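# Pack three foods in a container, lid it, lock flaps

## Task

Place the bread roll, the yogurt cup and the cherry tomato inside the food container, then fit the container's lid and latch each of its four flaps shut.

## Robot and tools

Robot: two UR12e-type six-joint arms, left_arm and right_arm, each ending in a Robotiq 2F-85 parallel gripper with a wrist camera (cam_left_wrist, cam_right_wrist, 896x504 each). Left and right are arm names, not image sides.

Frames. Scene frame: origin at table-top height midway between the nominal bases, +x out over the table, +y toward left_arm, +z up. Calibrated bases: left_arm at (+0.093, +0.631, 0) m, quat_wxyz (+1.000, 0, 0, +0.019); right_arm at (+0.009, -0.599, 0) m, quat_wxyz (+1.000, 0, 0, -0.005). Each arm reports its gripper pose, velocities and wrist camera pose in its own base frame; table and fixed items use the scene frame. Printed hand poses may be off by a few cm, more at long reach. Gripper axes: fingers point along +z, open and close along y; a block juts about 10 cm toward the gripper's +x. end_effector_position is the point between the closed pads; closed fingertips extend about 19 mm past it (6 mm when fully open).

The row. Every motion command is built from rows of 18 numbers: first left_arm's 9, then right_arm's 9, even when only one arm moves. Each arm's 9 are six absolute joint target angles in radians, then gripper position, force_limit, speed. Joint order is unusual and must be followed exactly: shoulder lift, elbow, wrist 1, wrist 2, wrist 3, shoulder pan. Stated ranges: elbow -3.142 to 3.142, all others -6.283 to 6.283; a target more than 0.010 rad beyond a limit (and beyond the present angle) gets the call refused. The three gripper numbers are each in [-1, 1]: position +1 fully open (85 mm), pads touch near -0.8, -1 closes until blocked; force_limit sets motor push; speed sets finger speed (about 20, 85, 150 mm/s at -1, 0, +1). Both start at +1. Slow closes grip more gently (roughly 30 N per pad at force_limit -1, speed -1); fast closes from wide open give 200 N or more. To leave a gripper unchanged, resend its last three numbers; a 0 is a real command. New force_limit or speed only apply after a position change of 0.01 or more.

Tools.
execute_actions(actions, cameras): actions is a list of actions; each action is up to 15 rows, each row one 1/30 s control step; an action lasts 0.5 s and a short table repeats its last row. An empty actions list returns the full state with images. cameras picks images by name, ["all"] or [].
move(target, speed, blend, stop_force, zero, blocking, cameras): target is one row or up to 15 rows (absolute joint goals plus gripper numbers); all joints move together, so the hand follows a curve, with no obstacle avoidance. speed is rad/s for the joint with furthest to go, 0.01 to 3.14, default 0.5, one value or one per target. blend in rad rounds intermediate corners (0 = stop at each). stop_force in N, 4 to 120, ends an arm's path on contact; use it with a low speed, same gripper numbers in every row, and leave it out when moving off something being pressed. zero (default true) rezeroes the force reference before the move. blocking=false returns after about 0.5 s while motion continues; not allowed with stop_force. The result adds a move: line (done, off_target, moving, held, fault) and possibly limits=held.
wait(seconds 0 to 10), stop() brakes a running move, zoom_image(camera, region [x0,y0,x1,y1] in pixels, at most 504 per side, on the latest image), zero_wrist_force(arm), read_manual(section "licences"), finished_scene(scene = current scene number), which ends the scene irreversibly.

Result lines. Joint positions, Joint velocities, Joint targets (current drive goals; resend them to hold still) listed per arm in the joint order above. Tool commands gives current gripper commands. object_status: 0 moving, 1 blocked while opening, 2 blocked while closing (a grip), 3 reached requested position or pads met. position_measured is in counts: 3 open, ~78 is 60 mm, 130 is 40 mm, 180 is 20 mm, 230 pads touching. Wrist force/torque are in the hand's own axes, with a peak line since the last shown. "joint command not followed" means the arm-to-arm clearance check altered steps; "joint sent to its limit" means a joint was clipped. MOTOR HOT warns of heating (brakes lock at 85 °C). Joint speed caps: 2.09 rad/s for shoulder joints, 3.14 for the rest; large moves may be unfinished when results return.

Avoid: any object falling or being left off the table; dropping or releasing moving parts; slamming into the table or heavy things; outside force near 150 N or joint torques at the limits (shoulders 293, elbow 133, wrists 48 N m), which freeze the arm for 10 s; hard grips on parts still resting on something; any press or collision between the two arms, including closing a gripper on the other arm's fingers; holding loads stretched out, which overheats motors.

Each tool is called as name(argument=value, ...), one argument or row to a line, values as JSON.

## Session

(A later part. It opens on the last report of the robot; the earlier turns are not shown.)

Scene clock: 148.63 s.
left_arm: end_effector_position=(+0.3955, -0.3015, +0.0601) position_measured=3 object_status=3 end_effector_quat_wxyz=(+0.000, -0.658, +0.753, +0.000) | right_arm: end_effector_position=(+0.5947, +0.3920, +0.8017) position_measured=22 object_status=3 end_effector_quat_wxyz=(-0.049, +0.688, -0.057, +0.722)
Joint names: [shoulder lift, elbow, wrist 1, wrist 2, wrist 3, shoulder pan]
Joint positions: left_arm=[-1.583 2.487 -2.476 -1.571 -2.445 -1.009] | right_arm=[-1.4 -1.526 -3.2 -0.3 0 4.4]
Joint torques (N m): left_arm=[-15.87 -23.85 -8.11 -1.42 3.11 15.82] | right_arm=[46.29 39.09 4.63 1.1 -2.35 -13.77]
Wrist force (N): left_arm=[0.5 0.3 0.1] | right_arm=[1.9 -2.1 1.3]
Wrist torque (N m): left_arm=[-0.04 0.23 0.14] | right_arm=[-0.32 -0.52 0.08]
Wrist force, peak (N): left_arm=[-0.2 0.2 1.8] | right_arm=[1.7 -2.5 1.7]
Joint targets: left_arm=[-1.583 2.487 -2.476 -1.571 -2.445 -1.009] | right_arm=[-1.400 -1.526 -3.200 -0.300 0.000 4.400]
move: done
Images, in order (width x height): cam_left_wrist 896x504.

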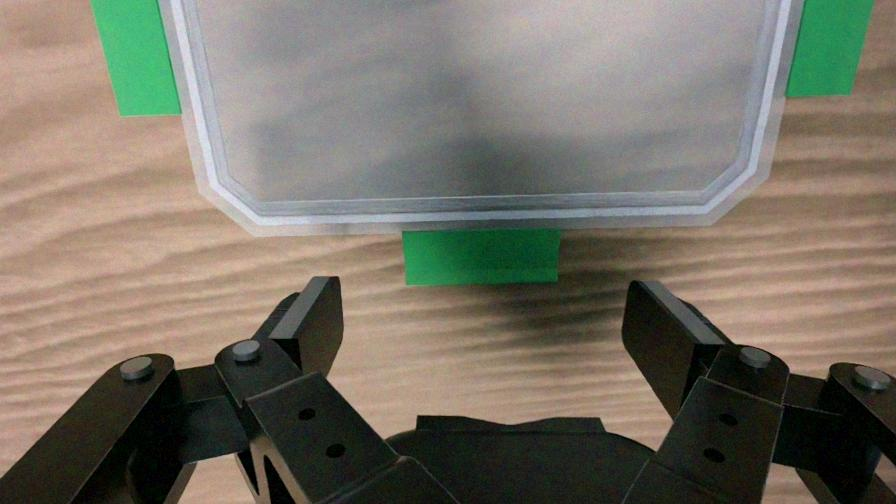

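move(
  target=[-1.4938,2.5225,-2.5997,-1.571,-2.4339,-0.9979,1,-1,0,-1.4,-1.5257,-3.2,-0.3,0,4.4,0.85,-1,-1],
  speed=0.07,
  stop_force=6,
  cameras=["cam_left_wrist"],
)

Scene clock: 151.60 s.
left_arm: end_effector_position=(+0.3967, -0.2938, +0.0181) position_measured=3 object_status=3 end_effector_quat_wxyz=(+0.000, -0.658, +0.753, +0.000) | right_arm: end_effector_position=(+0.5947, +0.3920, +0.8017) position_measured=22 object_status=3 end_effector_quat_wxyz=(-0.049, +0.688, -0.057, +0.722)
Joint names: [shoulder lift, elbow, wrist 1, wrist 2, wrist 3, shoulder pan]
Joint positions: left_arm=[-1.494 2.522 -2.6 -1.571 -2.434 -0.998] | right_arm=[-1.4 -1.526 -3.2 -0.3 0 4.4]
Joint torques (N m): left_arm=[-18.12 -21.17 -7.54 -3.71 2.71 14.05] | right_arm=[46.15 39.94 3.88 1.59 -2.73 -12.77]
Wrist force (N): left_arm=[0.1 -0.1 0.1] | right_arm=[1.1 -1.9 1.8]
Wrist torque (N m): left_arm=[-0.11 0.28 0.14] | right_arm=[-0.30 -0.39 0.09]
Wrist force, peak (N): left_arm=[0.0 -0.2 0.7] | right_arm=[1.5 -2.7 1.8]
Joint targets: left_arm=[-1.494 2.522 -2.600 -1.571 -2.434 -0.998] | right_arm=[-1.400 -1.526 -3.200 -0.300 0.000 4.400]
move: done
Images, in order (width x height): cam_left_wrist 896x504.

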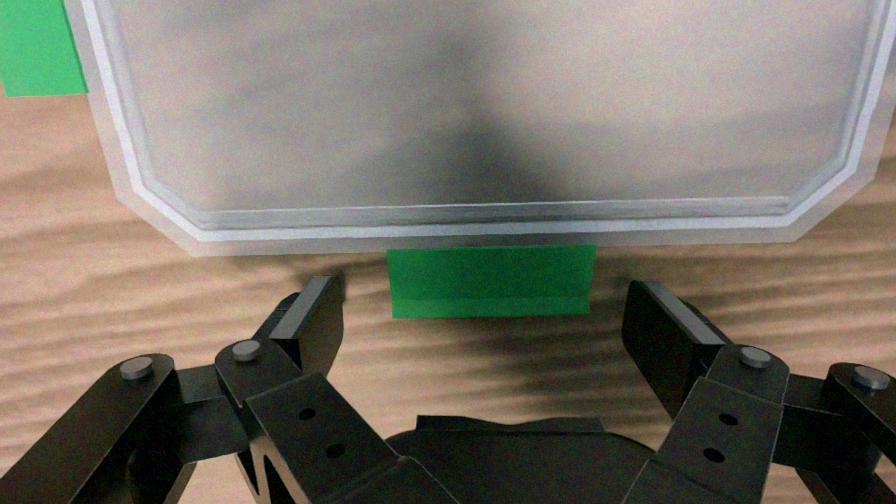

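move(
  target=[-1.4769,2.5271,-2.6212,-1.571,-2.4339,-0.9979,1,-1,0,-1.4,-1.5257,-3.2,-0.3,0,4.4,0.85,-1,-1],
  speed=0.03,
  stop_force=6,
)

execute_actions(
  actions=[
    [[-1.4769,2.5271,-2.6212,-1.571,-2.4339,-0.9979,-1,-0.4,-1,-1.4,-1.5257,-3.2,-0.3,0,4.4,0.85,-1,-1]],
  ],
)

wait(
  seconds=1,
  cameras=["cam_left_wrist"],
)

Scene clock: 153.57 s.
left_arm: end_effector_position=(+0.3965, -0.2936, +0.0110) position_measured=3 object_status=3 end_effector_quat_wxyz=(+0.000, -0.658, +0.753, +0.000) | right_arm: end_effector_position=(+0.5947, +0.3920, +0.8017) position_measured=22 object_status=3 end_effector_quat_wxyz=(-0.049, +0.688, -0.057, +0.722)
Joint names: [shoulder lift, elbow, wrist 1, wrist 2, wrist 3, shoulder pan]
Joint positions: left_arm=[-1.477 2.527 -2.621 -1.571 -2.434 -0.998] | right_arm=[-1.4 -1.526 -3.2 -0.3 0 4.4]
Joint torques (N m): left_arm=[-20.18 -20.09 -7.55 -3.23 2.9 13.65] | right_arm=[42.6 41.13 4.06 1.32 -2.12 -13.18]
Wrist force (N): left_arm=[-0.1 0.0 0.2] | right_arm=[1.2 -2.0 1.6]
Wrist torque (N m): left_arm=[-0.09 0.31 0.14] | right_arm=[-0.30 -0.41 0.09]
Wrist force, peak (N): left_arm=[0.0 0.2 0.7] | right_arm=[2.4 -2.4 1.8]
Joint targets: left_arm=[-1.477 2.527 -2.621 -1.571 -2.434 -0.998] | right_arm=[-1.400 -1.526 -3.200 -0.300 0.000 4.400]
move: done

Scene clock: 154.97 s.
left_arm: end_effector_position=(+0.3966, -0.2938, +0.0111) position_measured=58 object_status=0 end_effector_quat_wxyz=(+0.000, -0.658, +0.753, +0.000) | right_arm: end_effector_position=(+0.5947, +0.3920, +0.8017) position_measured=22 object_status=3 end_effector_quat_wxyz=(-0.049, +0.688, -0.057, +0.722)
Joint names: [shoulder lift, elbow, wrist 1, wrist 2, wrist 3, shoulder pan]
Joint positions: left_arm=[-1.477 2.527 -2.621 -1.571 -2.434 -0.998] | right_arm=[-1.4 -1.526 -3.2 -0.3 0 4.4]
Joint torques (N m): left_arm=[4 1.95 1.82 2.53 2.65 13.85] | right_arm=[47.26 41.11 4.13 1.28 -2.09 -12.29]
Wrist force (N): left_arm=[-7.7 15.0 -99.1] | right_arm=[1.8 -2.2 1.6]
Wrist torque (N m): left_arm=[-3.36 0.07 0.32] | right_arm=[-0.32 -0.51 0.09]
Wrist force, peak (N): left_arm=[-7.5 14.6 -100.6] | right_arm=[2.0 -2.2 1.6]
Joint targets: left_arm=[-1.477 2.527 -2.621 -1.571 -2.434 -0.998] | right_arm=[-1.400 -1.526 -3.200 -0.300 0.000 4.400]

Scene clock: 155.97 s.
left_arm: end_effector_position=(+0.3965, -0.2936, +0.0110) position_measured=58 object_status=2 end_effector_quat_wxyz=(+0.000, -0.658, +0.753, +0.000) | right_arm: end_effector_position=(+0.5947, +0.3920, +0.8017) position_measured=22 object_status=3 end_effector_quat_wxyz=(-0.049, +0.688, -0.057, +0.722)
Joint names: [shoulder lift, elbow, wrist 1, wrist 2, wrist 3, shoulder pan]
Joint positions: left_arm=[-1.477 2.527 -2.621 -1.571 -2.434 -0.998] | right_arm=[-1.4 -1.526 -3.2 -0.3 0 4.4]
Joint torques (N m): left_arm=[25.91 10.94 6.47 8.45 2.25 14.21] | right_arm=[46.94 41.94 4.13 1.61 -2.68 -10.68]
Wrist force (N): left_arm=[-3.3 14.6 -110.6] | right_arm=[1.1 -2.2 1.6]
Wrist torque (N m): left_arm=[-3.41 0.11 0.30] | right_arm=[-0.33 -0.39 0.10]
Wrist force, peak (N): left_arm=[-2.8 14.5 -111.8] | right_arm=[1.9 -2.3 1.8]
Joint targets: left_arm=[-1.477 2.527 -2.621 -1.571 -2.434 -0.998] | right_arm=[-1.400 -1.526 -3.200 -0.300 0.000 4.400]
Tool commands: left_gripper/position=-1.0 left_gripper/force_limit=-0.4 left_gripper/speed=-1.0 right_gripper/position=+0.85 right_gripper/force_limit=-1.0 right_gripper/speed=-1.0
wait: 1.00 s; at rest by 0.17 s
Images, in order (width x height): cam_left_wrist 896x504.

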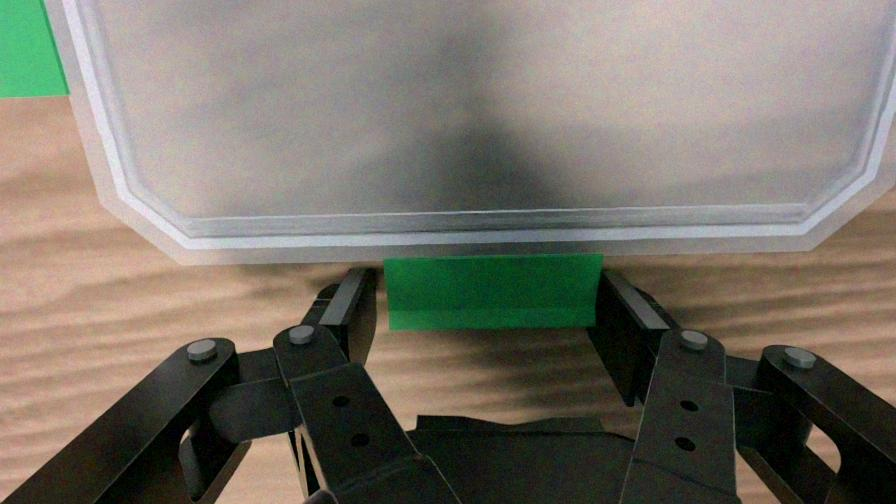

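move(
  target=[-1.4890,2.5238,-2.6059,-1.571,-2.4339,-0.9979,-1,-0.4,-1,-1.4,-1.5257,-3.2,-0.3,0,4.4,0.85,-1,-1],
  speed=0.03,
)

execute_actions(
  actions=[
    [[-1.4890,2.5238,-2.6059,-1.571,-2.4339,-0.9979,-0.98,-0.4,-1,-1.4,-1.5257,-3.2,-0.3,0,4.4,0.85,-1,-1]],
  ],
  cameras=["cam_left_wrist"],
)

Scene clock: 157.20 s.
left_arm: end_effector_position=(+0.3967, -0.2938, +0.0161) position_measured=76 object_status=0 end_effector_quat_wxyz=(+0.000, -0.658, +0.753, +0.000) | right_arm: end_effector_position=(+0.5947, +0.3920, +0.8017) position_measured=22 object_status=3 end_effector_quat_wxyz=(-0.049, +0.688, -0.057, +0.722)
Joint names: [shoulder lift, elbow, wrist 1, wrist 2, wrist 3, shoulder pan]
Joint positions: left_arm=[-1.489 2.524 -2.606 -1.571 -2.434 -0.998] | right_arm=[-1.4 -1.526 -3.2 -0.3 0 4.4]
Joint torques (N m): left_arm=[-37.97 -33.58 0.01 -3.61 1.73 12.24] | right_arm=[44.92 41.02 3.71 1.62 -2.17 -13.53]
Wrist force (N): left_arm=[-1.1 0.0 -4.6] | right_arm=[1.6 -2.3 1.2]
Wrist torque (N m): left_arm=[-0.13 0.28 0.15] | right_arm=[-0.36 -0.44 0.09]
Wrist force, peak (N): left_arm=[-2.7 14.5 -113.2] | right_arm=[1.7 -2.4 1.9]
Joint targets: left_arm=[-1.489 2.524 -2.606 -1.571 -2.434 -0.998] | right_arm=[-1.400 -1.526 -3.200 -0.300 0.000 4.400]
move: done

Scene clock: 157.90 s.
left_arm: end_effector_position=(+0.3967, -0.2938, +0.0161) position_measured=76 object_status=2 end_effector_quat_wxyz=(+0.000, -0.658, +0.753, +0.000) | right_arm: end_effector_position=(+0.5947, +0.3920, +0.8017) position_measured=22 object_status=3 end_effector_quat_wxyz=(-0.049, +0.688, -0.057, +0.722)
Joint names: [shoulder lift, elbow, wrist 1, wrist 2, wrist 3, shoulder pan]
Joint positions: left_arm=[-1.489 2.524 -2.606 -1.571 -2.434 -0.998] | right_arm=[-1.4 -1.526 -3.2 -0.3 0 4.4]
Joint torques (N m): left_arm=[-39.34 -33.02 0.06 -3.99 1.69 13.28] | right_arm=[45.78 41.74 4.17 0.96 -2.02 -13.31]
Wrist force (N): left_arm=[-1.1 0.1 -3.2] | right_arm=[1.7 -2.3 1.5]
Wrist torque (N m): left_arm=[-0.09 0.25 0.14] | right_arm=[-0.35 -0.50 0.09]
Wrist force, peak (N): left_arm=[-1.1 0.5 -4.9] | right_arm=[2.1 -2.1 2.1]
Joint targets: left_arm=[-1.489 2.524 -2.606 -1.571 -2.434 -0.998] | right_arm=[-1.400 -1.526 -3.200 -0.300 0.000 4.400]
Images, in order (width x height): cam_left_wrist 896x504.

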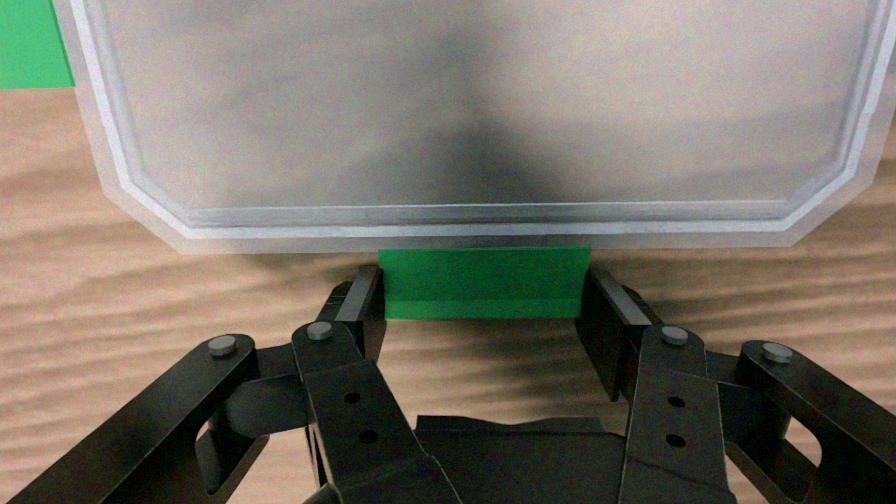

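move(
  target=[
    [-1.7518,2.4099,-2.2291,-1.571,-2.4339,-0.9979,-0.98,-0.4,-1,-1.4904,-1.8404,-1.3818,1.571,-0.0175,4.3597,0.85,-1,-1],
    [-1.9070,2.2185,-1.8825,-1.571,-2.4339,-0.9979,-0.98,-0.4,-1,-1.4904,-1.8404,-1.3818,1.571,-0.0175,4.3597,0.85,-1,-1],
  ],
  speed=[0.9,0.3],
  blend=[0.02,0],
  cameras=["all"],
)

Scene clock: 162.23 s.
left_arm: end_effector_position=(+0.3966, -0.2937, +0.2999) position_measured=76 object_status=2 end_effector_quat_wxyz=(+0.000, -0.658, +0.753, +0.000) | right_arm: end_effector_position=(+0.3817, +0.5329, +0.4000) position_measured=22 object_status=3 end_effector_quat_wxyz=(+0.000, -0.579, +0.815, +0.000)
Joint names: [shoulder lift, elbow, wrist 1, wrist 2, wrist 3, shoulder pan]
Joint positions: left_arm=[-1.907 2.219 -1.883 -1.571 -2.434 -0.998] | right_arm=[-1.49 -1.84 -1.382 1.571 -0.018 4.36]
Joint torques (N m): left_arm=[-29.52 -53.77 -0.02 0.49 0.27 9.23] | right_arm=[32.88 41.34 7.9 1.91 -2.35 -13.76]
Wrist force (N): left_arm=[0.2 -0.1 1.2] | right_arm=[-0.2 -2.7 -0.3]
Wrist torque (N m): left_arm=[-0.11 0.30 0.16] | right_arm=[-0.27 0.10 -0.25]
Wrist force, peak (N): left_arm=[-1.3 -0.1 -4.9] | right_arm=[2.2 -2.7 1.5]
Joint targets: left_arm=[-1.907 2.219 -1.882 -1.571 -2.434 -0.998] | right_arm=[-1.490 -1.840 -1.382 1.571 -0.018 4.360]
move: done

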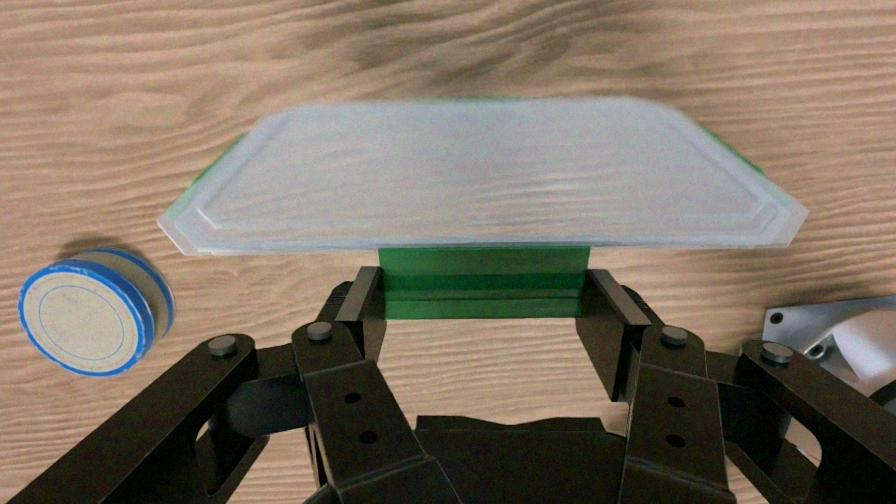

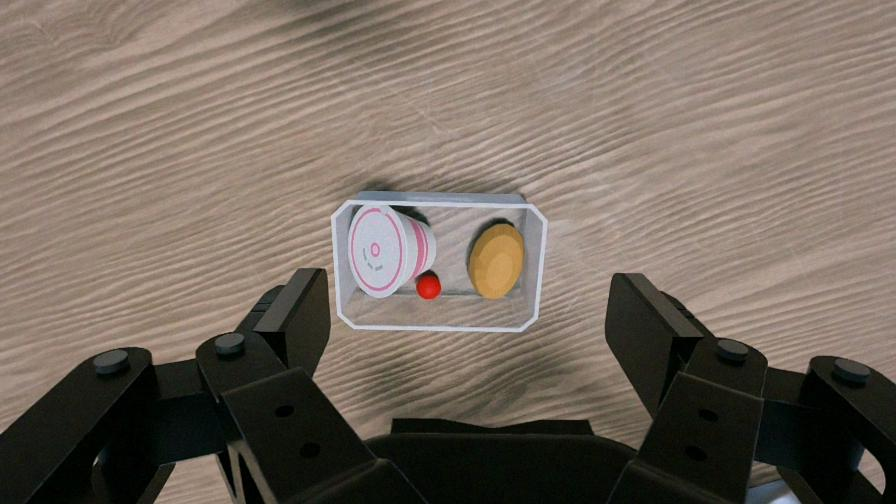

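zoom_image(
  camera="cam_right_wrist",
  region=[310, 170, 570, 350],
)

Scaled by 1.938 from the camera's 896x504 image, which has a finer 1280x720 frame.

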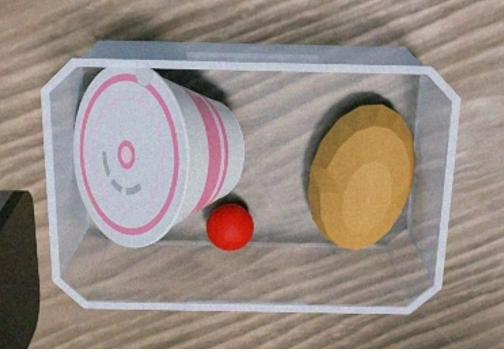

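move(
  target=[
    [-1.9070,2.2185,-1.8825,-1.571,-2.4339,-0.9979,-0.98,-0.4,-1,-1.7715,-1.9584,-0.9827,1.571,1.5915,4.3781,-1,-1,0],
  ],
  speed=0.8,
  cameras=["cam_right_wrist"],
)

Scene clock: 166.07 s.
left_arm: end_effector_position=(+0.3966, -0.2937, +0.3000) position_measured=76 object_status=2 end_effector_quat_wxyz=(+0.000, -0.658, +0.753, +0.000) | right_arm: end_effector_position=(+0.3998, +0.6206, +0.1800) position_measured=232 object_status=3 end_effector_quat_wxyz=(+0.000, +0.176, +0.984, +0.000)
Joint names: [shoulder lift, elbow, wrist 1, wrist 2, wrist 3, shoulder pan]
Joint positions: left_arm=[-1.907 2.218 -1.882 -1.571 -2.434 -0.998] | right_arm=[-1.771 -1.958 -0.983 1.571 1.591 4.378]
Joint torques (N m): left_arm=[-24.59 -51.8 -2 2.65 -0.85 6.97] | right_arm=[53.59 33.78 7.91 1.49 2.13 19.45]
Wrist force (N): left_arm=[0.2 0.4 1.1] | right_arm=[0.4 -2.2 0.6]
Wrist torque (N m): left_arm=[-0.03 0.28 0.16] | right_arm=[-0.27 0.03 -0.32]
Wrist force, peak (N): left_arm=[-0.3 0.2 1.6] | right_arm=[0.4 -3.2 0.6]
Joint targets: left_arm=[-1.907 2.219 -1.882 -1.571 -2.434 -0.998] | right_arm=[-1.772 -1.958 -0.983 1.571 1.591 4.378]
move: done
Images, in order (width x height): cam_right_wrist 896x504.

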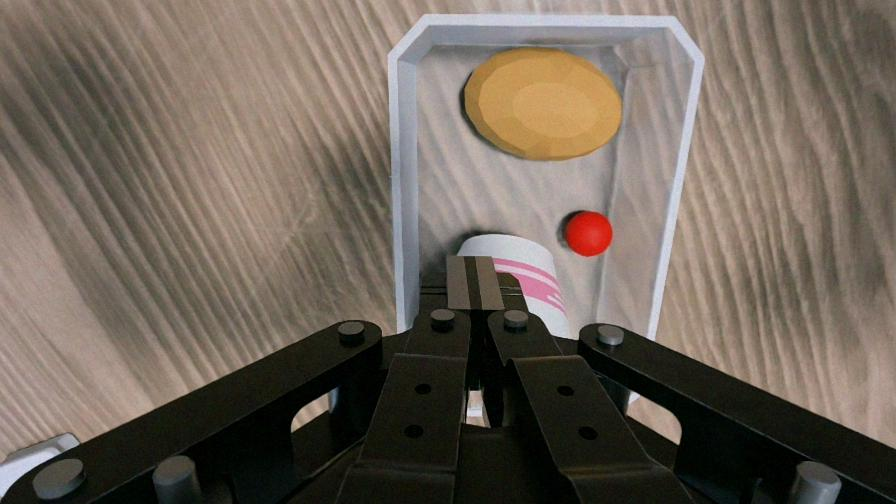

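move(
  target=[
    [-1.9070,2.2185,-1.8825,-1.571,-2.4339,-0.9979,-0.98,-0.4,-1,-1.8129,-1.9055,-0.9942,1.571,1.5907,4.3773,-1,-1,0],
    [-1.9070,2.2185,-1.8825,-1.571,-2.4339,-0.9979,-0.98,-0.4,-1,-1.9799,-2.0,-0.7325,1.571,1.5907,4.3773,-1,-1,0],
  ],
  speed=0.15,
  stop_force=5,
  cameras=["cam_right_wrist"],
)

move(
  target=[
    [-1.9070,2.2185,-1.8825,-1.571,-2.4339,-0.9979,-0.98,-0.4,-1,-1.9889,-1.9852,-0.7383,1.571,1.5465,4.3331,-1,-1,0],
  ],
  speed=0.03,
  stop_force=8,
  cameras=["cam_right_wrist"],
)

Scene clock: 169.63 s.
left_arm: end_effector_position=(+0.3966, -0.2937, +0.3000) position_measured=76 object_status=2 end_effector_quat_wxyz=(+0.000, -0.658, +0.753, +0.000) | right_arm: end_effector_position=(+0.4097, +0.6470, +0.0340) position_measured=232 object_status=3 end_effector_quat_wxyz=(+0.000, +0.177, +0.984, +0.000)
Joint names: [shoulder lift, elbow, wrist 1, wrist 2, wrist 3, shoulder pan]
Joint positions: left_arm=[-1.907 2.218 -1.882 -1.571 -2.434 -0.998] | right_arm=[-1.98 -2 -0.733 1.571 1.591 4.377]
Joint torques (N m): left_arm=[-21.08 -48.41 -3.42 3.65 -0.81 6.5] | right_arm=[62.39 25.55 8.09 1.12 -2.31 -10.96]
Wrist force (N): left_arm=[0.2 0.1 1.0] | right_arm=[0.3 -2.1 0.9]
Wrist torque (N m): left_arm=[-0.09 0.28 0.16] | right_arm=[-0.19 0.06 -0.18]
Wrist force, peak (N): left_arm=[-0.1 0.6 1.4] | right_arm=[0.7 -3.5 2.0]
Joint targets: left_arm=[-1.907 2.219 -1.882 -1.571 -2.434 -0.998] | right_arm=[-1.980 -2.000 -0.732 1.571 1.591 4.377]
move: done
Images, in order (width x height): cam_right_wrist 896x504.

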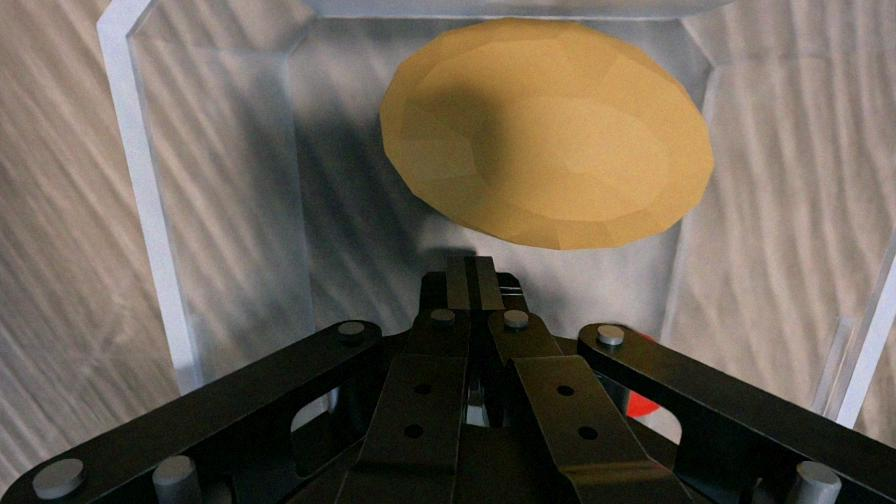

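Scene clock: 171.97 s.
left_arm: end_effector_position=(+0.3966, -0.2937, +0.3000) position_measured=76 object_status=2 end_effector_quat_wxyz=(+0.000, -0.658, +0.753, +0.000) | right_arm: end_effector_position=(+0.4406, +0.6353, +0.0340) position_measured=232 object_status=3 end_effector_quat_wxyz=(+0.000, +0.177, +0.984, +0.000)
Joint names: [shoulder lift, elbow, wrist 1, wrist 2, wrist 3, shoulder pan]
Joint positions: left_arm=[-1.907 2.218 -1.882 -1.571 -2.434 -0.998] | right_arm=[-1.989 -1.985 -0.738 1.571 1.547 4.333]
Joint torques (N m): left_arm=[-21.09 -47.82 -4.35 2.77 -0.63 5.4] | right_arm=[65.15 45.2 2.18 0.19 -2.65 -13.2]
Wrist force (N): left_arm=[0.2 0.2 1.0] | right_arm=[1.4 -2.1 -0.3]
Wrist torque (N m): left_arm=[-0.06 0.27 0.16] | right_arm=[-0.19 0.06 -0.18]
Wrist force, peak (N): left_arm=[-0.1 0.2 1.4] | right_arm=[2.0 -2.5 0.1]
Joint targets: left_arm=[-1.907 2.219 -1.882 -1.571 -2.434 -0.998] | right_arm=[-1.989 -1.985 -0.738 1.571 1.546 4.333]
move: done
Images, in order (width x height): cam_right_wrist 896x504.

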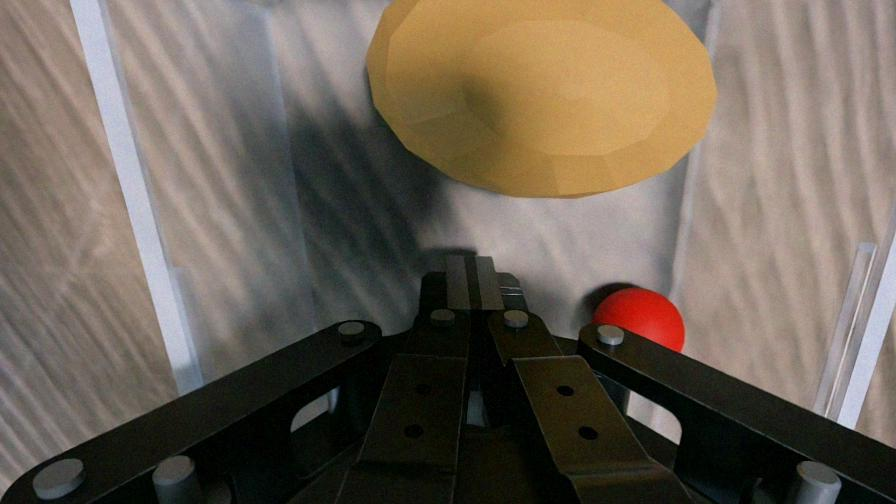

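move(
  target=[
    [-1.9070,2.2185,-1.8825,-1.571,-2.4339,-0.9979,-0.98,-0.4,-1,-1.8129,-1.9055,-0.9942,1.571,1.5465,4.3331,-1,-1,0],
    [-1.9070,2.2185,-1.8825,-1.571,-2.4339,-0.9979,-0.98,-0.4,-1,-1.4904,-1.8404,-1.3818,1.571,-0.0175,4.3597,-1,-1,0],
  ],
  speed=[0.4,1.2],
  blend=[0.05,0],
  cameras=["cam_right_wrist"],
)

zoom_image(
  camera="cam_right_wrist",
  region=[310, 170, 570, 350],
)

Scene clock: 174.83 s.
left_arm: end_effector_position=(+0.3966, -0.2937, +0.3000) position_measured=76 object_status=2 end_effector_quat_wxyz=(+0.000, -0.658, +0.753, +0.000) | right_arm: end_effector_position=(+0.3817, +0.5329, +0.3999) position_measured=232 object_status=3 end_effector_quat_wxyz=(+0.000, -0.579, +0.815, +0.000)
Joint names: [shoulder lift, elbow, wrist 1, wrist 2, wrist 3, shoulder pan]
Joint positions: left_arm=[-1.907 2.218 -1.882 -1.571 -2.434 -0.998] | right_arm=[-1.49 -1.84 -1.382 1.571 -0.017 4.36]
Joint torques (N m): left_arm=[-22.25 -45.84 -5.94 2.75 -0.87 5.74] | right_arm=[55.63 60.34 1.6 -0.59 -1.71 19.89]
Wrist force (N): left_arm=[0.4 0.0 1.1] | right_arm=[0.4 -2.2 -0.2]
Wrist torque (N m): left_arm=[-0.09 0.24 0.16] | right_arm=[-0.18 0.01 -0.25]
Wrist force, peak (N): left_arm=[0.3 0.0 1.5] | right_arm=[1.1 -2.4 3.6]
Joint targets: left_arm=[-1.907 2.219 -1.882 -1.571 -2.434 -0.998] | right_arm=[-1.490 -1.840 -1.382 1.571 -0.017 4.360]
move: done
Images, in order (width x height): cam_right_wrist 896x504.

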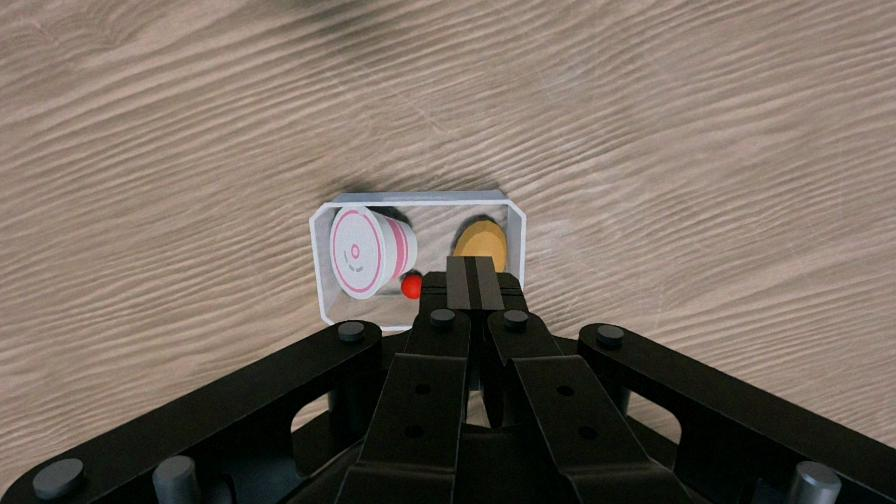

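Scaled by 1.938 from the camera's 896x504 image, which has a finer 1280x720 frame.

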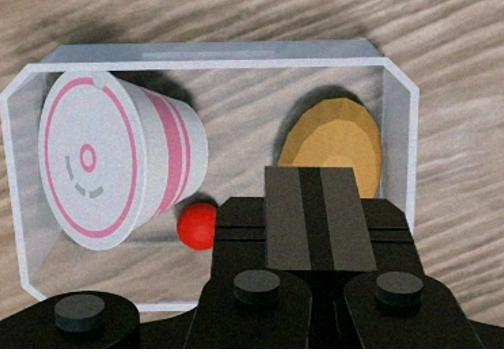

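move(
  target=[
    [-1.9070,2.2185,-1.8825,-1.571,-2.4339,-0.9979,-0.98,-0.4,-1,-1.8168,-1.9426,-0.9532,1.571,-0.1048,4.2724,-1,-1,0],
  ],
  speed=0.6,
  cameras=["cam_right_wrist"],
)

move(
  target=[
    [-1.9070,2.2185,-1.8825,-1.571,-2.4339,-0.9979,-0.98,-0.4,-1,-1.8711,-1.9794,-0.8621,1.571,-0.1048,4.2724,-1,-1,0],
  ],
  speed=0.04,
  stop_force=4,
  cameras=["cam_right_wrist"],
)

Scene clock: 176.77 s.
left_arm: end_effector_position=(+0.3966, -0.2937, +0.3000) position_measured=76 object_status=2 end_effector_quat_wxyz=(+0.000, -0.658, +0.753, +0.000) | right_arm: end_effector_position=(+0.4705, +0.5908, +0.1601) position_measured=232 object_status=3 end_effector_quat_wxyz=(+0.000, -0.579, +0.815, +0.000)
Joint names: [shoulder lift, elbow, wrist 1, wrist 2, wrist 3, shoulder pan]
Joint positions: left_arm=[-1.907 2.218 -1.882 -1.571 -2.434 -0.998] | right_arm=[-1.817 -1.943 -0.953 1.571 -0.105 4.272]
Joint torques (N m): left_arm=[-21.18 -43.93 -6.58 3.02 -0.73 1.86] | right_arm=[56.2 33.68 7.38 -0.5 -2.16 -11.9]
Wrist force (N): left_arm=[0.2 0.1 0.9] | right_arm=[0.7 -2.0 0.7]
Wrist torque (N m): left_arm=[-0.07 0.27 0.16] | right_arm=[-0.19 -0.02 -0.26]
Wrist force, peak (N): left_arm=[0.2 0.2 1.5] | right_arm=[-0.1 -3.2 4.1]
Joint targets: left_arm=[-1.907 2.219 -1.882 -1.571 -2.434 -0.998] | right_arm=[-1.817 -1.943 -0.953 1.571 -0.105 4.272]
move: done
Images, in order (width x height): cam_right_wrist 896x504.

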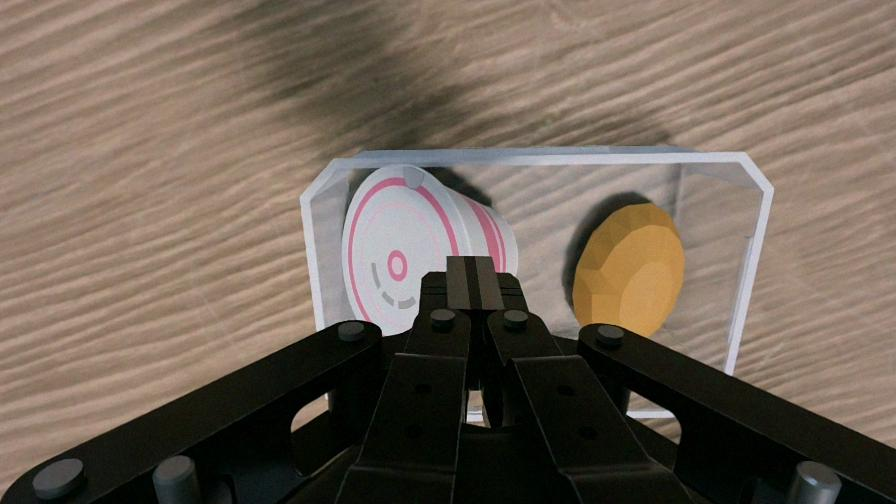

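Scene clock: 179.93 s.
left_arm: end_effector_position=(+0.3966, -0.2937, +0.3000) position_measured=76 object_status=2 end_effector_quat_wxyz=(+0.000, -0.658, +0.753, +0.000) | right_arm: end_effector_position=(+0.4705, +0.5907, +0.1099) position_measured=232 object_status=3 end_effector_quat_wxyz=(+0.000, -0.579, +0.815, +0.000)
Joint names: [shoulder lift, elbow, wrist 1, wrist 2, wrist 3, shoulder pan]
Joint positions: left_arm=[-1.907 2.218 -1.882 -1.571 -2.434 -0.998] | right_arm=[-1.871 -1.979 -0.862 1.571 -0.105 4.272]
Joint torques (N m): left_arm=[-19.43 -43.64 -6.65 3.26 -0.7 0.89] | right_arm=[57.64 30.39 7.69 -0.76 -2.09 -14.94]
Wrist force (N): left_arm=[0.2 0.1 1.1] | right_arm=[0.7 -2.3 -0.1]
Wrist torque (N m): left_arm=[-0.08 0.29 0.16] | right_arm=[-0.22 -0.04 -0.31]
Wrist force, peak (N): left_arm=[0.2 -0.1 1.5] | right_arm=[0.7 -2.8 1.0]
Joint targets: left_arm=[-1.907 2.219 -1.882 -1.571 -2.434 -0.998] | right_arm=[-1.871 -1.979 -0.862 1.571 -0.105 4.272]
move: done
Images, in order (width x height): cam_right_wrist 896x504.

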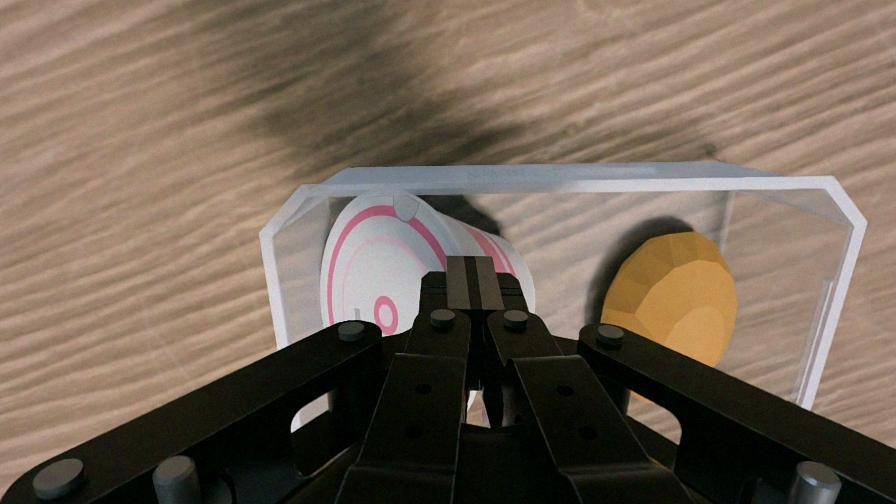

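move(
  target=[
    [-1.9070,2.2185,-1.8825,-1.571,-2.4339,-0.9979,-0.98,-0.4,-1,-1.9196,-2.0036,-0.7894,1.571,-0.1048,4.2724,-1,-1,0],
  ],
  speed=0.04,
  stop_force=12,
  cameras=["cam_right_wrist"],
)

Scene clock: 181.30 s.
left_arm: end_effector_position=(+0.3966, -0.2937, +0.3000) position_measured=76 object_status=2 end_effector_quat_wxyz=(+0.000, -0.658, +0.753, +0.000) | right_arm: end_effector_position=(+0.4706, +0.5908, +0.1075) position_measured=232 object_status=3 end_effector_quat_wxyz=(+0.000, -0.579, +0.815, +0.000)
Joint names: [shoulder lift, elbow, wrist 1, wrist 2, wrist 3, shoulder pan]
Joint positions: left_arm=[-1.907 2.218 -1.882 -1.571 -2.434 -0.998] | right_arm=[-1.874 -1.981 -0.858 1.571 -0.105 4.272]
Joint torques (N m): left_arm=[-18.19 -43.27 -6.65 3.02 -0.66 0.96] | right_arm=[71.02 45.21 1.45 -0.59 -2.16 -11.98]
Wrist force (N): left_arm=[0.2 0.4 1.1] | right_arm=[3.8 -0.4 -12.4]
Wrist torque (N m): left_arm=[-0.03 0.28 0.17] | right_arm=[-0.21 -0.03 -0.33]
Wrist force, peak (N): left_arm=[0.0 0.5 1.4] | right_arm=[5.2 0.0 -19.0]
Joint targets: left_arm=[-1.907 2.219 -1.882 -1.571 -2.434 -0.998] | right_arm=[-1.874 -1.981 -0.858 1.571 -0.105 4.272]
move: contact (right_arm); right_arm: the wrist 1 is farthest, 0.068 rad from its target
Images, in order (width x height): cam_right_wrist 896x504.

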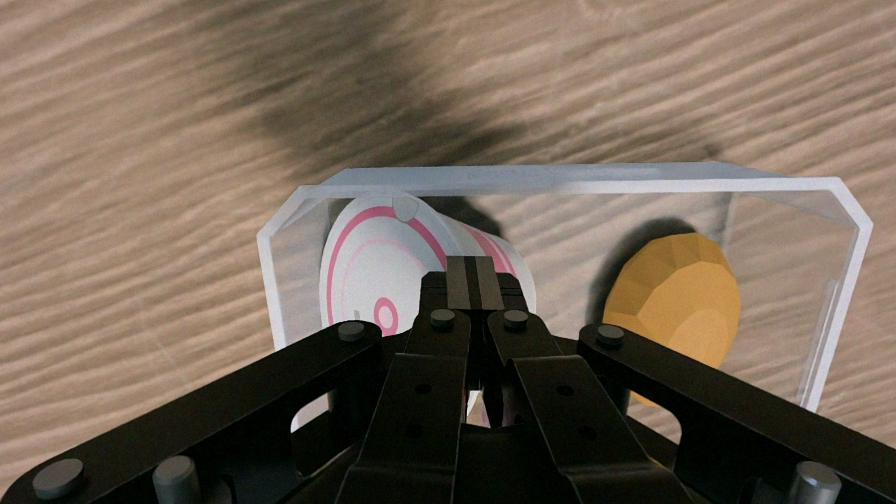

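move(
  target=[
    [-1.9070,2.2185,-1.8825,-1.571,-2.4339,-0.9979,-0.98,-0.4,-1,-1.8705,-1.9989,-0.8431,1.571,-0.0708,4.3064,-1,-1,0],
  ],
  speed=0.04,
  stop_force=20,
  cameras=["cam_right_wrist"],
)

Scene clock: 183.23 s.
left_arm: end_effector_position=(+0.3966, -0.2937, +0.3000) position_measured=76 object_status=2 end_effector_quat_wxyz=(+0.000, -0.658, +0.753, +0.000) | right_arm: end_effector_position=(+0.4472, +0.5996, +0.1019) position_measured=232 object_status=3 end_effector_quat_wxyz=(+0.000, -0.579, +0.815, +0.000)
Joint names: [shoulder lift, elbow, wrist 1, wrist 2, wrist 3, shoulder pan]
Joint positions: left_arm=[-1.907 2.218 -1.883 -1.571 -2.434 -0.998] | right_arm=[-1.871 -1.999 -0.843 1.571 -0.071 4.306]
Joint torques (N m): left_arm=[-16.06 -42.58 -6.46 2.6 -0.78 -0.55] | right_arm=[78.68 31.03 7.4 -0.53 1.92 18.86]
Wrist force (N): left_arm=[0.3 0.4 0.9] | right_arm=[0.4 -2.4 0.0]
Wrist torque (N m): left_arm=[-0.03 0.27 0.16] | right_arm=[-0.22 0.00 -0.42]
Wrist force, peak (N): left_arm=[0.3 0.1 1.4] | right_arm=[5.3 0.2 -17.7]
Joint targets: left_arm=[-1.907 2.219 -1.882 -1.571 -2.434 -0.998] | right_arm=[-1.870 -1.999 -0.843 1.571 -0.071 4.306]
move: done
Images, in order (width x height): cam_right_wrist 896x504.

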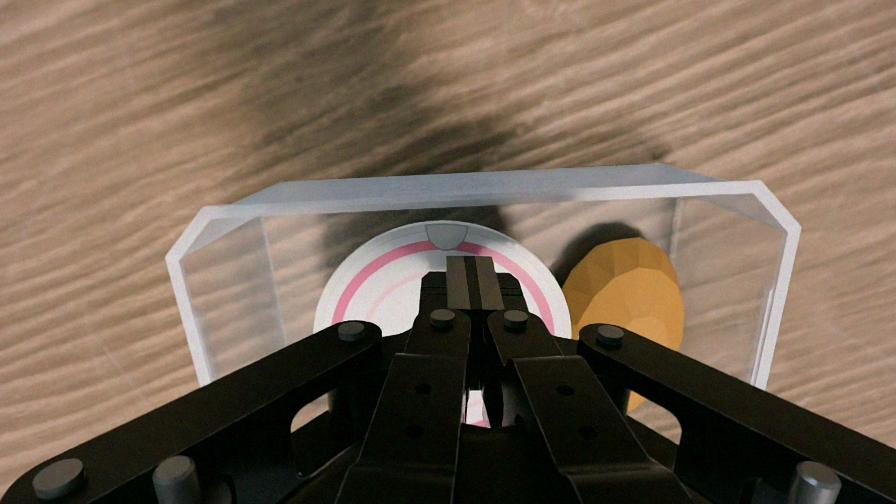

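move(
  target=[
    [-1.9070,2.2185,-1.8825,-1.571,-2.4339,-0.9979,-0.98,-0.4,-1,-1.82,-1.9426,-0.95,1.571,-0.1048,4.3064,-1,-1,0],
    [-1.9070,2.2185,-1.8825,-1.571,-2.4339,-0.9979,-0.98,-0.4,-1,-1.4904,-1.8404,-1.3818,1.571,-0.0175,4.3597,0.85,-1,0],
  ],
  speed=0.7,
  blend=[0.05,0],
  cameras=["cam_right_wrist"],
)

zoom_image(
  camera="cam_right_wrist",
  region=[310, 170, 570, 350],
)

Scene clock: 186.10 s.
left_arm: end_effector_position=(+0.3966, -0.2937, +0.3000) position_measured=76 object_status=2 end_effector_quat_wxyz=(+0.000, -0.658, +0.753, +0.000) | right_arm: end_effector_position=(+0.3817, +0.5329, +0.4000) position_measured=22 object_status=0 end_effector_quat_wxyz=(+0.000, -0.579, +0.815, +0.000)
Joint names: [shoulder lift, elbow, wrist 1, wrist 2, wrist 3, shoulder pan]
Joint positions: left_arm=[-1.907 2.219 -1.883 -1.571 -2.434 -0.998] | right_arm=[-1.49 -1.84 -1.382 1.571 -0.017 4.36]
Joint torques (N m): left_arm=[-14 -42.9 -6.97 3.15 -0.59 -3.24] | right_arm=[58.8 60.51 1.57 -0.31 1.95 19.67]
Wrist force (N): left_arm=[0.3 -0.3 0.8] | right_arm=[0.4 -2.2 0.1]
Wrist torque (N m): left_arm=[-0.14 0.25 0.16] | right_arm=[-0.19 -0.01 -0.37]
Wrist force, peak (N): left_arm=[0.0 0.4 1.4] | right_arm=[2.0 -1.9 -3.8]
Joint targets: left_arm=[-1.907 2.219 -1.882 -1.571 -2.434 -0.998] | right_arm=[-1.490 -1.840 -1.382 1.571 -0.017 4.360]
move: done
Images, in order (width x height): cam_right_wrist 896x504.

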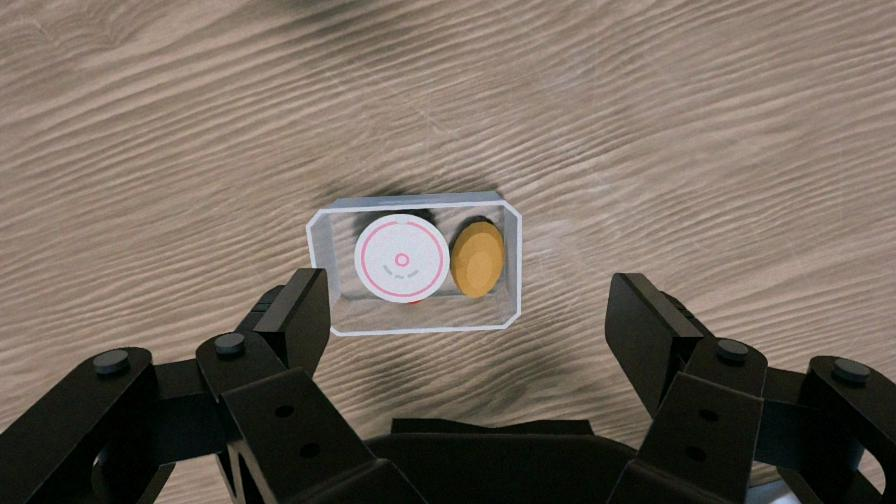

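Scaled by 1.938 from the camera's 896x504 image, which has a finer 1280x720 frame.

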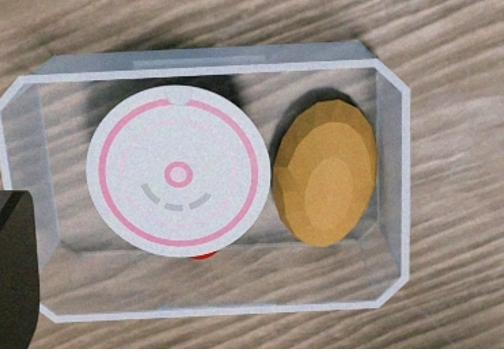

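move(
  target=[
    [-1.9070,2.2185,-1.8825,-1.571,-2.4339,-0.9979,-0.98,-0.4,-1,-1.3047,-1.9033,-1.5046,1.571,-0.1569,4.2703,0.85,-1,0],
    [-1.4460,1.8123,-1.9373,-1.571,-2.6024,-1.3647,-0.98,-0.4,-1,-1.3047,-1.9033,-1.5046,1.571,-0.1569,4.2703,0.85,-1,0],
  ],
  speed=[0.5,0.25],
  blend=[0.1,0],
  cameras=["all"],
)

Scene clock: 190.80 s.
left_arm: end_effector_position=(+0.3198, -0.6786, +0.3001) position_measured=76 object_status=2 end_effector_quat_wxyz=(+0.000, -0.580, +0.815, +0.000) | right_arm: end_effector_position=(+0.3837, +0.4036, +0.4500) position_measured=22 object_status=3 end_effector_quat_wxyz=(+0.000, -0.599, +0.800, +0.000)
Joint names: [shoulder lift, elbow, wrist 1, wrist 2, wrist 3, shoulder pan]
Joint positions: left_arm=[-1.446 1.812 -1.937 -1.571 -2.602 -1.365] | right_arm=[-1.305 -1.903 -1.505 1.571 -0.157 4.27]
Joint torques (N m): left_arm=[-41.87 -52.42 -7.44 2.93 -2.79 -14.67] | right_arm=[39.29 42 2.11 -0.57 -2.57 -14.25]
Wrist force (N): left_arm=[-0.2 0.0 1.3] | right_arm=[-0.1 -2.4 0.0]
Wrist torque (N m): left_arm=[-0.07 0.31 0.29] | right_arm=[-0.21 0.02 -0.21]
Wrist force, peak (N): left_arm=[3.2 0.2 2.0] | right_arm=[2.3 -2.9 -0.9]
Joint targets: left_arm=[-1.446 1.812 -1.937 -1.571 -2.602 -1.365] | right_arm=[-1.305 -1.903 -1.505 1.571 -0.157 4.270]
move: done; blend cut to 0.0928 rad at target 1

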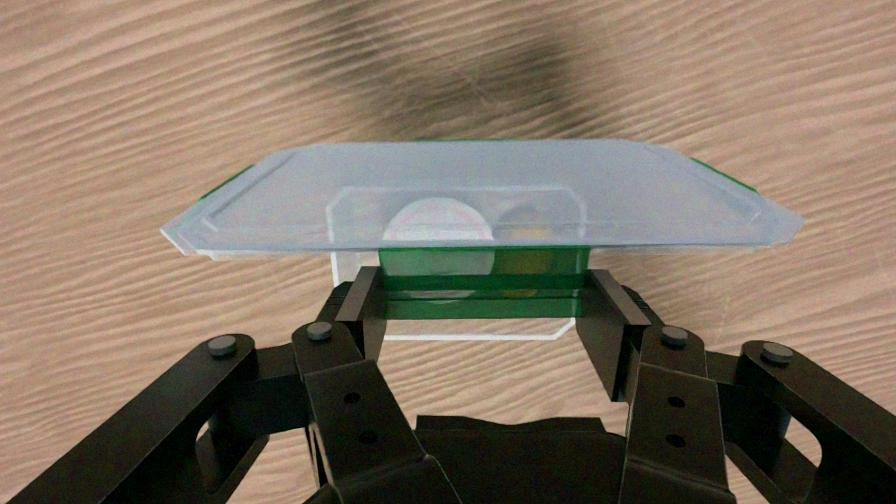

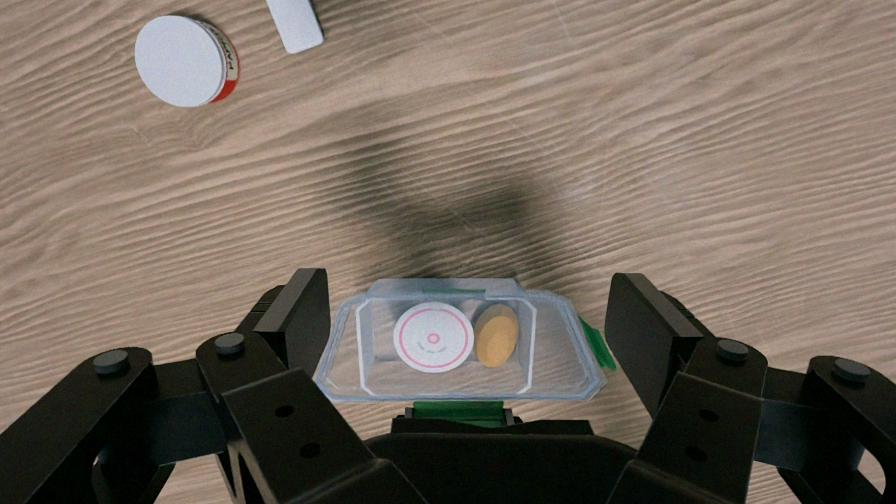

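move(
  target=[
    [-1.3787,1.9024,-2.0947,-1.571,-2.5939,-1.3562,-0.98,-0.4,-1,-1.2,-1.9033,-1.6093,1.571,0.1731,4.6,0.85,-1,0],
  ],
  speed=0.3,
  cameras=["all"],
)

Scene clock: 193.13 s.
left_arm: end_effector_position=(+0.3259, -0.6780, +0.2125) position_measured=76 object_status=2 end_effector_quat_wxyz=(+0.000, -0.580, +0.815, +0.000) | right_arm: end_effector_position=(+0.2257, +0.4464, +0.4896) position_measured=22 object_status=3 end_effector_quat_wxyz=(+0.000, -0.599, +0.801, +0.000)
Joint names: [shoulder lift, elbow, wrist 1, wrist 2, wrist 3, shoulder pan]
Joint positions: left_arm=[-1.379 1.902 -2.095 -1.571 -2.594 -1.356] | right_arm=[-1.2 -1.903 -1.609 1.571 0.173 4.6]
Joint torques (N m): left_arm=[-42.5 -38.58 -7.46 2.48 2.75 15.47] | right_arm=[33.47 56.96 1.62 -0.53 2.08 17.85]
Wrist force (N): left_arm=[-0.2 -0.1 1.3] | right_arm=[-0.1 -2.0 0.2]
Wrist torque (N m): left_arm=[-0.09 0.35 0.15] | right_arm=[-0.12 0.08 -0.34]
Wrist force, peak (N): left_arm=[-0.4 0.1 2.3] | right_arm=[0.9 -4.3 -0.4]
Joint targets: left_arm=[-1.379 1.902 -2.095 -1.571 -2.594 -1.356] | right_arm=[-1.200 -1.903 -1.609 1.571 0.173 4.600]
move: done

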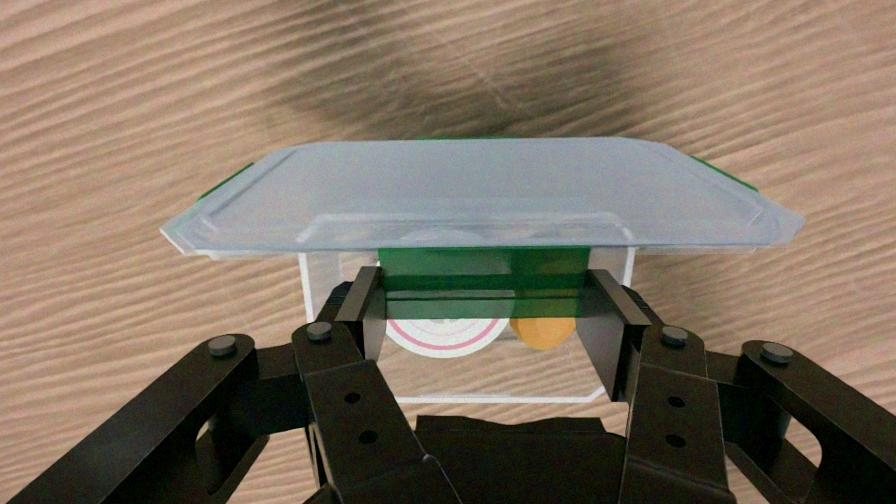

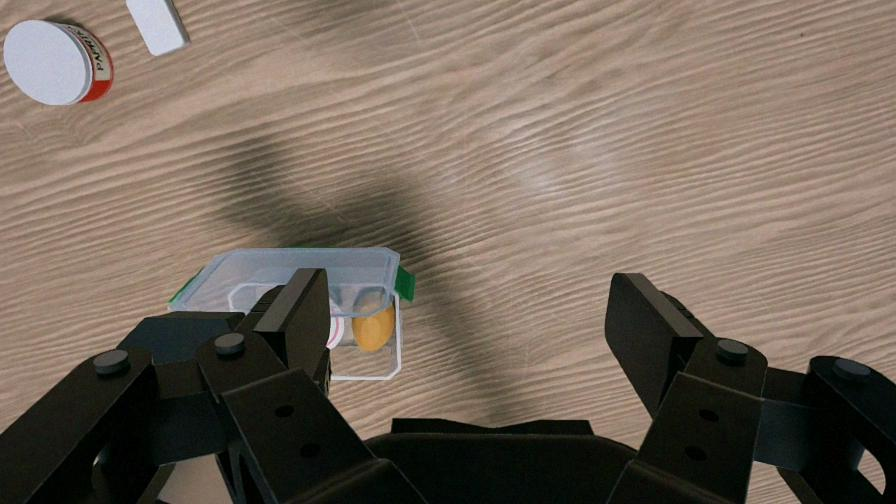

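move(
  target=[
    [-1.4118,1.9423,-2.1015,-1.571,-2.5719,-1.3342,-0.98,-0.4,-1,-1.2,-1.9033,-1.6093,1.571,0.1731,4.6,0.85,-1,0],
    [-1.4411,1.9696,-2.0995,-1.571,-2.5531,-1.3154,-0.98,-0.4,-1,-1.2,-1.9033,-1.6093,1.571,0.1731,4.6,0.85,-1,0],
    [-1.4643,2.0253,-2.1320,-1.571,-2.5246,-1.2869,-0.98,-0.4,-1,-1.2,-1.9033,-1.6093,1.571,0.1731,4.6,0.85,-1,0],
    [-1.4710,2.0806,-2.1806,-1.571,-2.4984,-1.2607,-0.98,-0.4,-1,-1.2,-1.9033,-1.6093,1.571,0.1731,4.6,0.85,-1,0],
  ],
  speed=0.06,
  blend=[0.01,0.01,0.01,0],
  stop_force=10,
  cameras=["all"],
)

Scene clock: 197.30 s.
left_arm: end_effector_position=(+0.3640, -0.5654, +0.1792) position_measured=76 object_status=2 end_effector_quat_wxyz=(+0.000, -0.580, +0.815, +0.000) | right_arm: end_effector_position=(+0.2256, +0.4464, +0.4897) position_measured=22 object_status=3 end_effector_quat_wxyz=(+0.000, -0.599, +0.801, +0.000)
Joint names: [shoulder lift, elbow, wrist 1, wrist 2, wrist 3, shoulder pan]
Joint positions: left_arm=[-1.471 2.081 -2.181 -1.571 -2.498 -1.261] | right_arm=[-1.2 -1.903 -1.609 1.571 0.173 4.6]
Joint torques (N m): left_arm=[-54.81 -33.4 -7.39 2.8 2.96 14.92] | right_arm=[34.32 58.48 1.94 -0.21 1.87 18.71]
Wrist force (N): left_arm=[0.3 0.0 1.2] | right_arm=[0.5 -2.0 0.1]
Wrist torque (N m): left_arm=[-0.09 0.27 0.18] | right_arm=[-0.14 -0.02 -0.33]
Wrist force, peak (N): left_arm=[-3.0 -0.2 -6.7] | right_arm=[0.0 -2.7 0.4]
Joint targets: left_arm=[-1.471 2.081 -2.181 -1.571 -2.498 -1.261] | right_arm=[-1.200 -1.903 -1.609 1.571 0.173 4.600]
move: done

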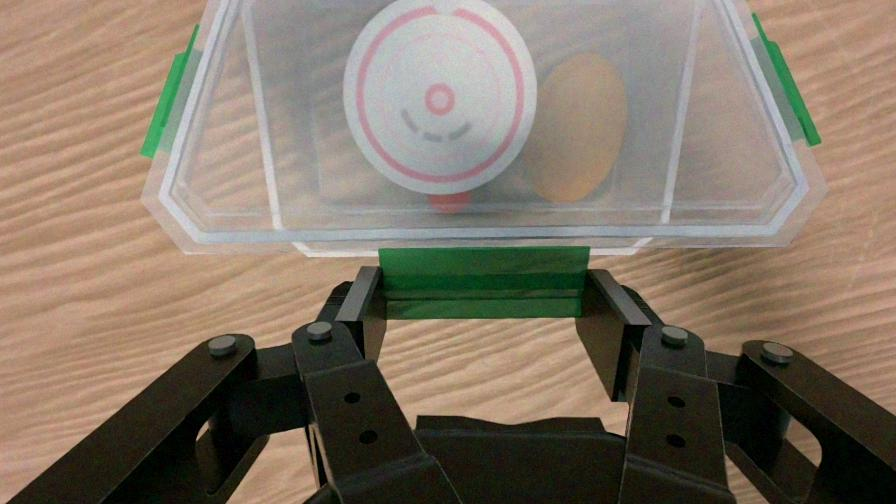

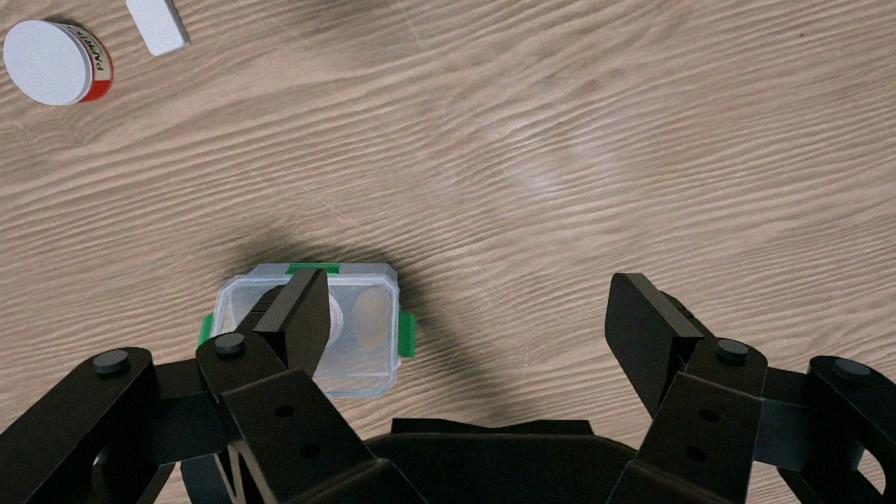

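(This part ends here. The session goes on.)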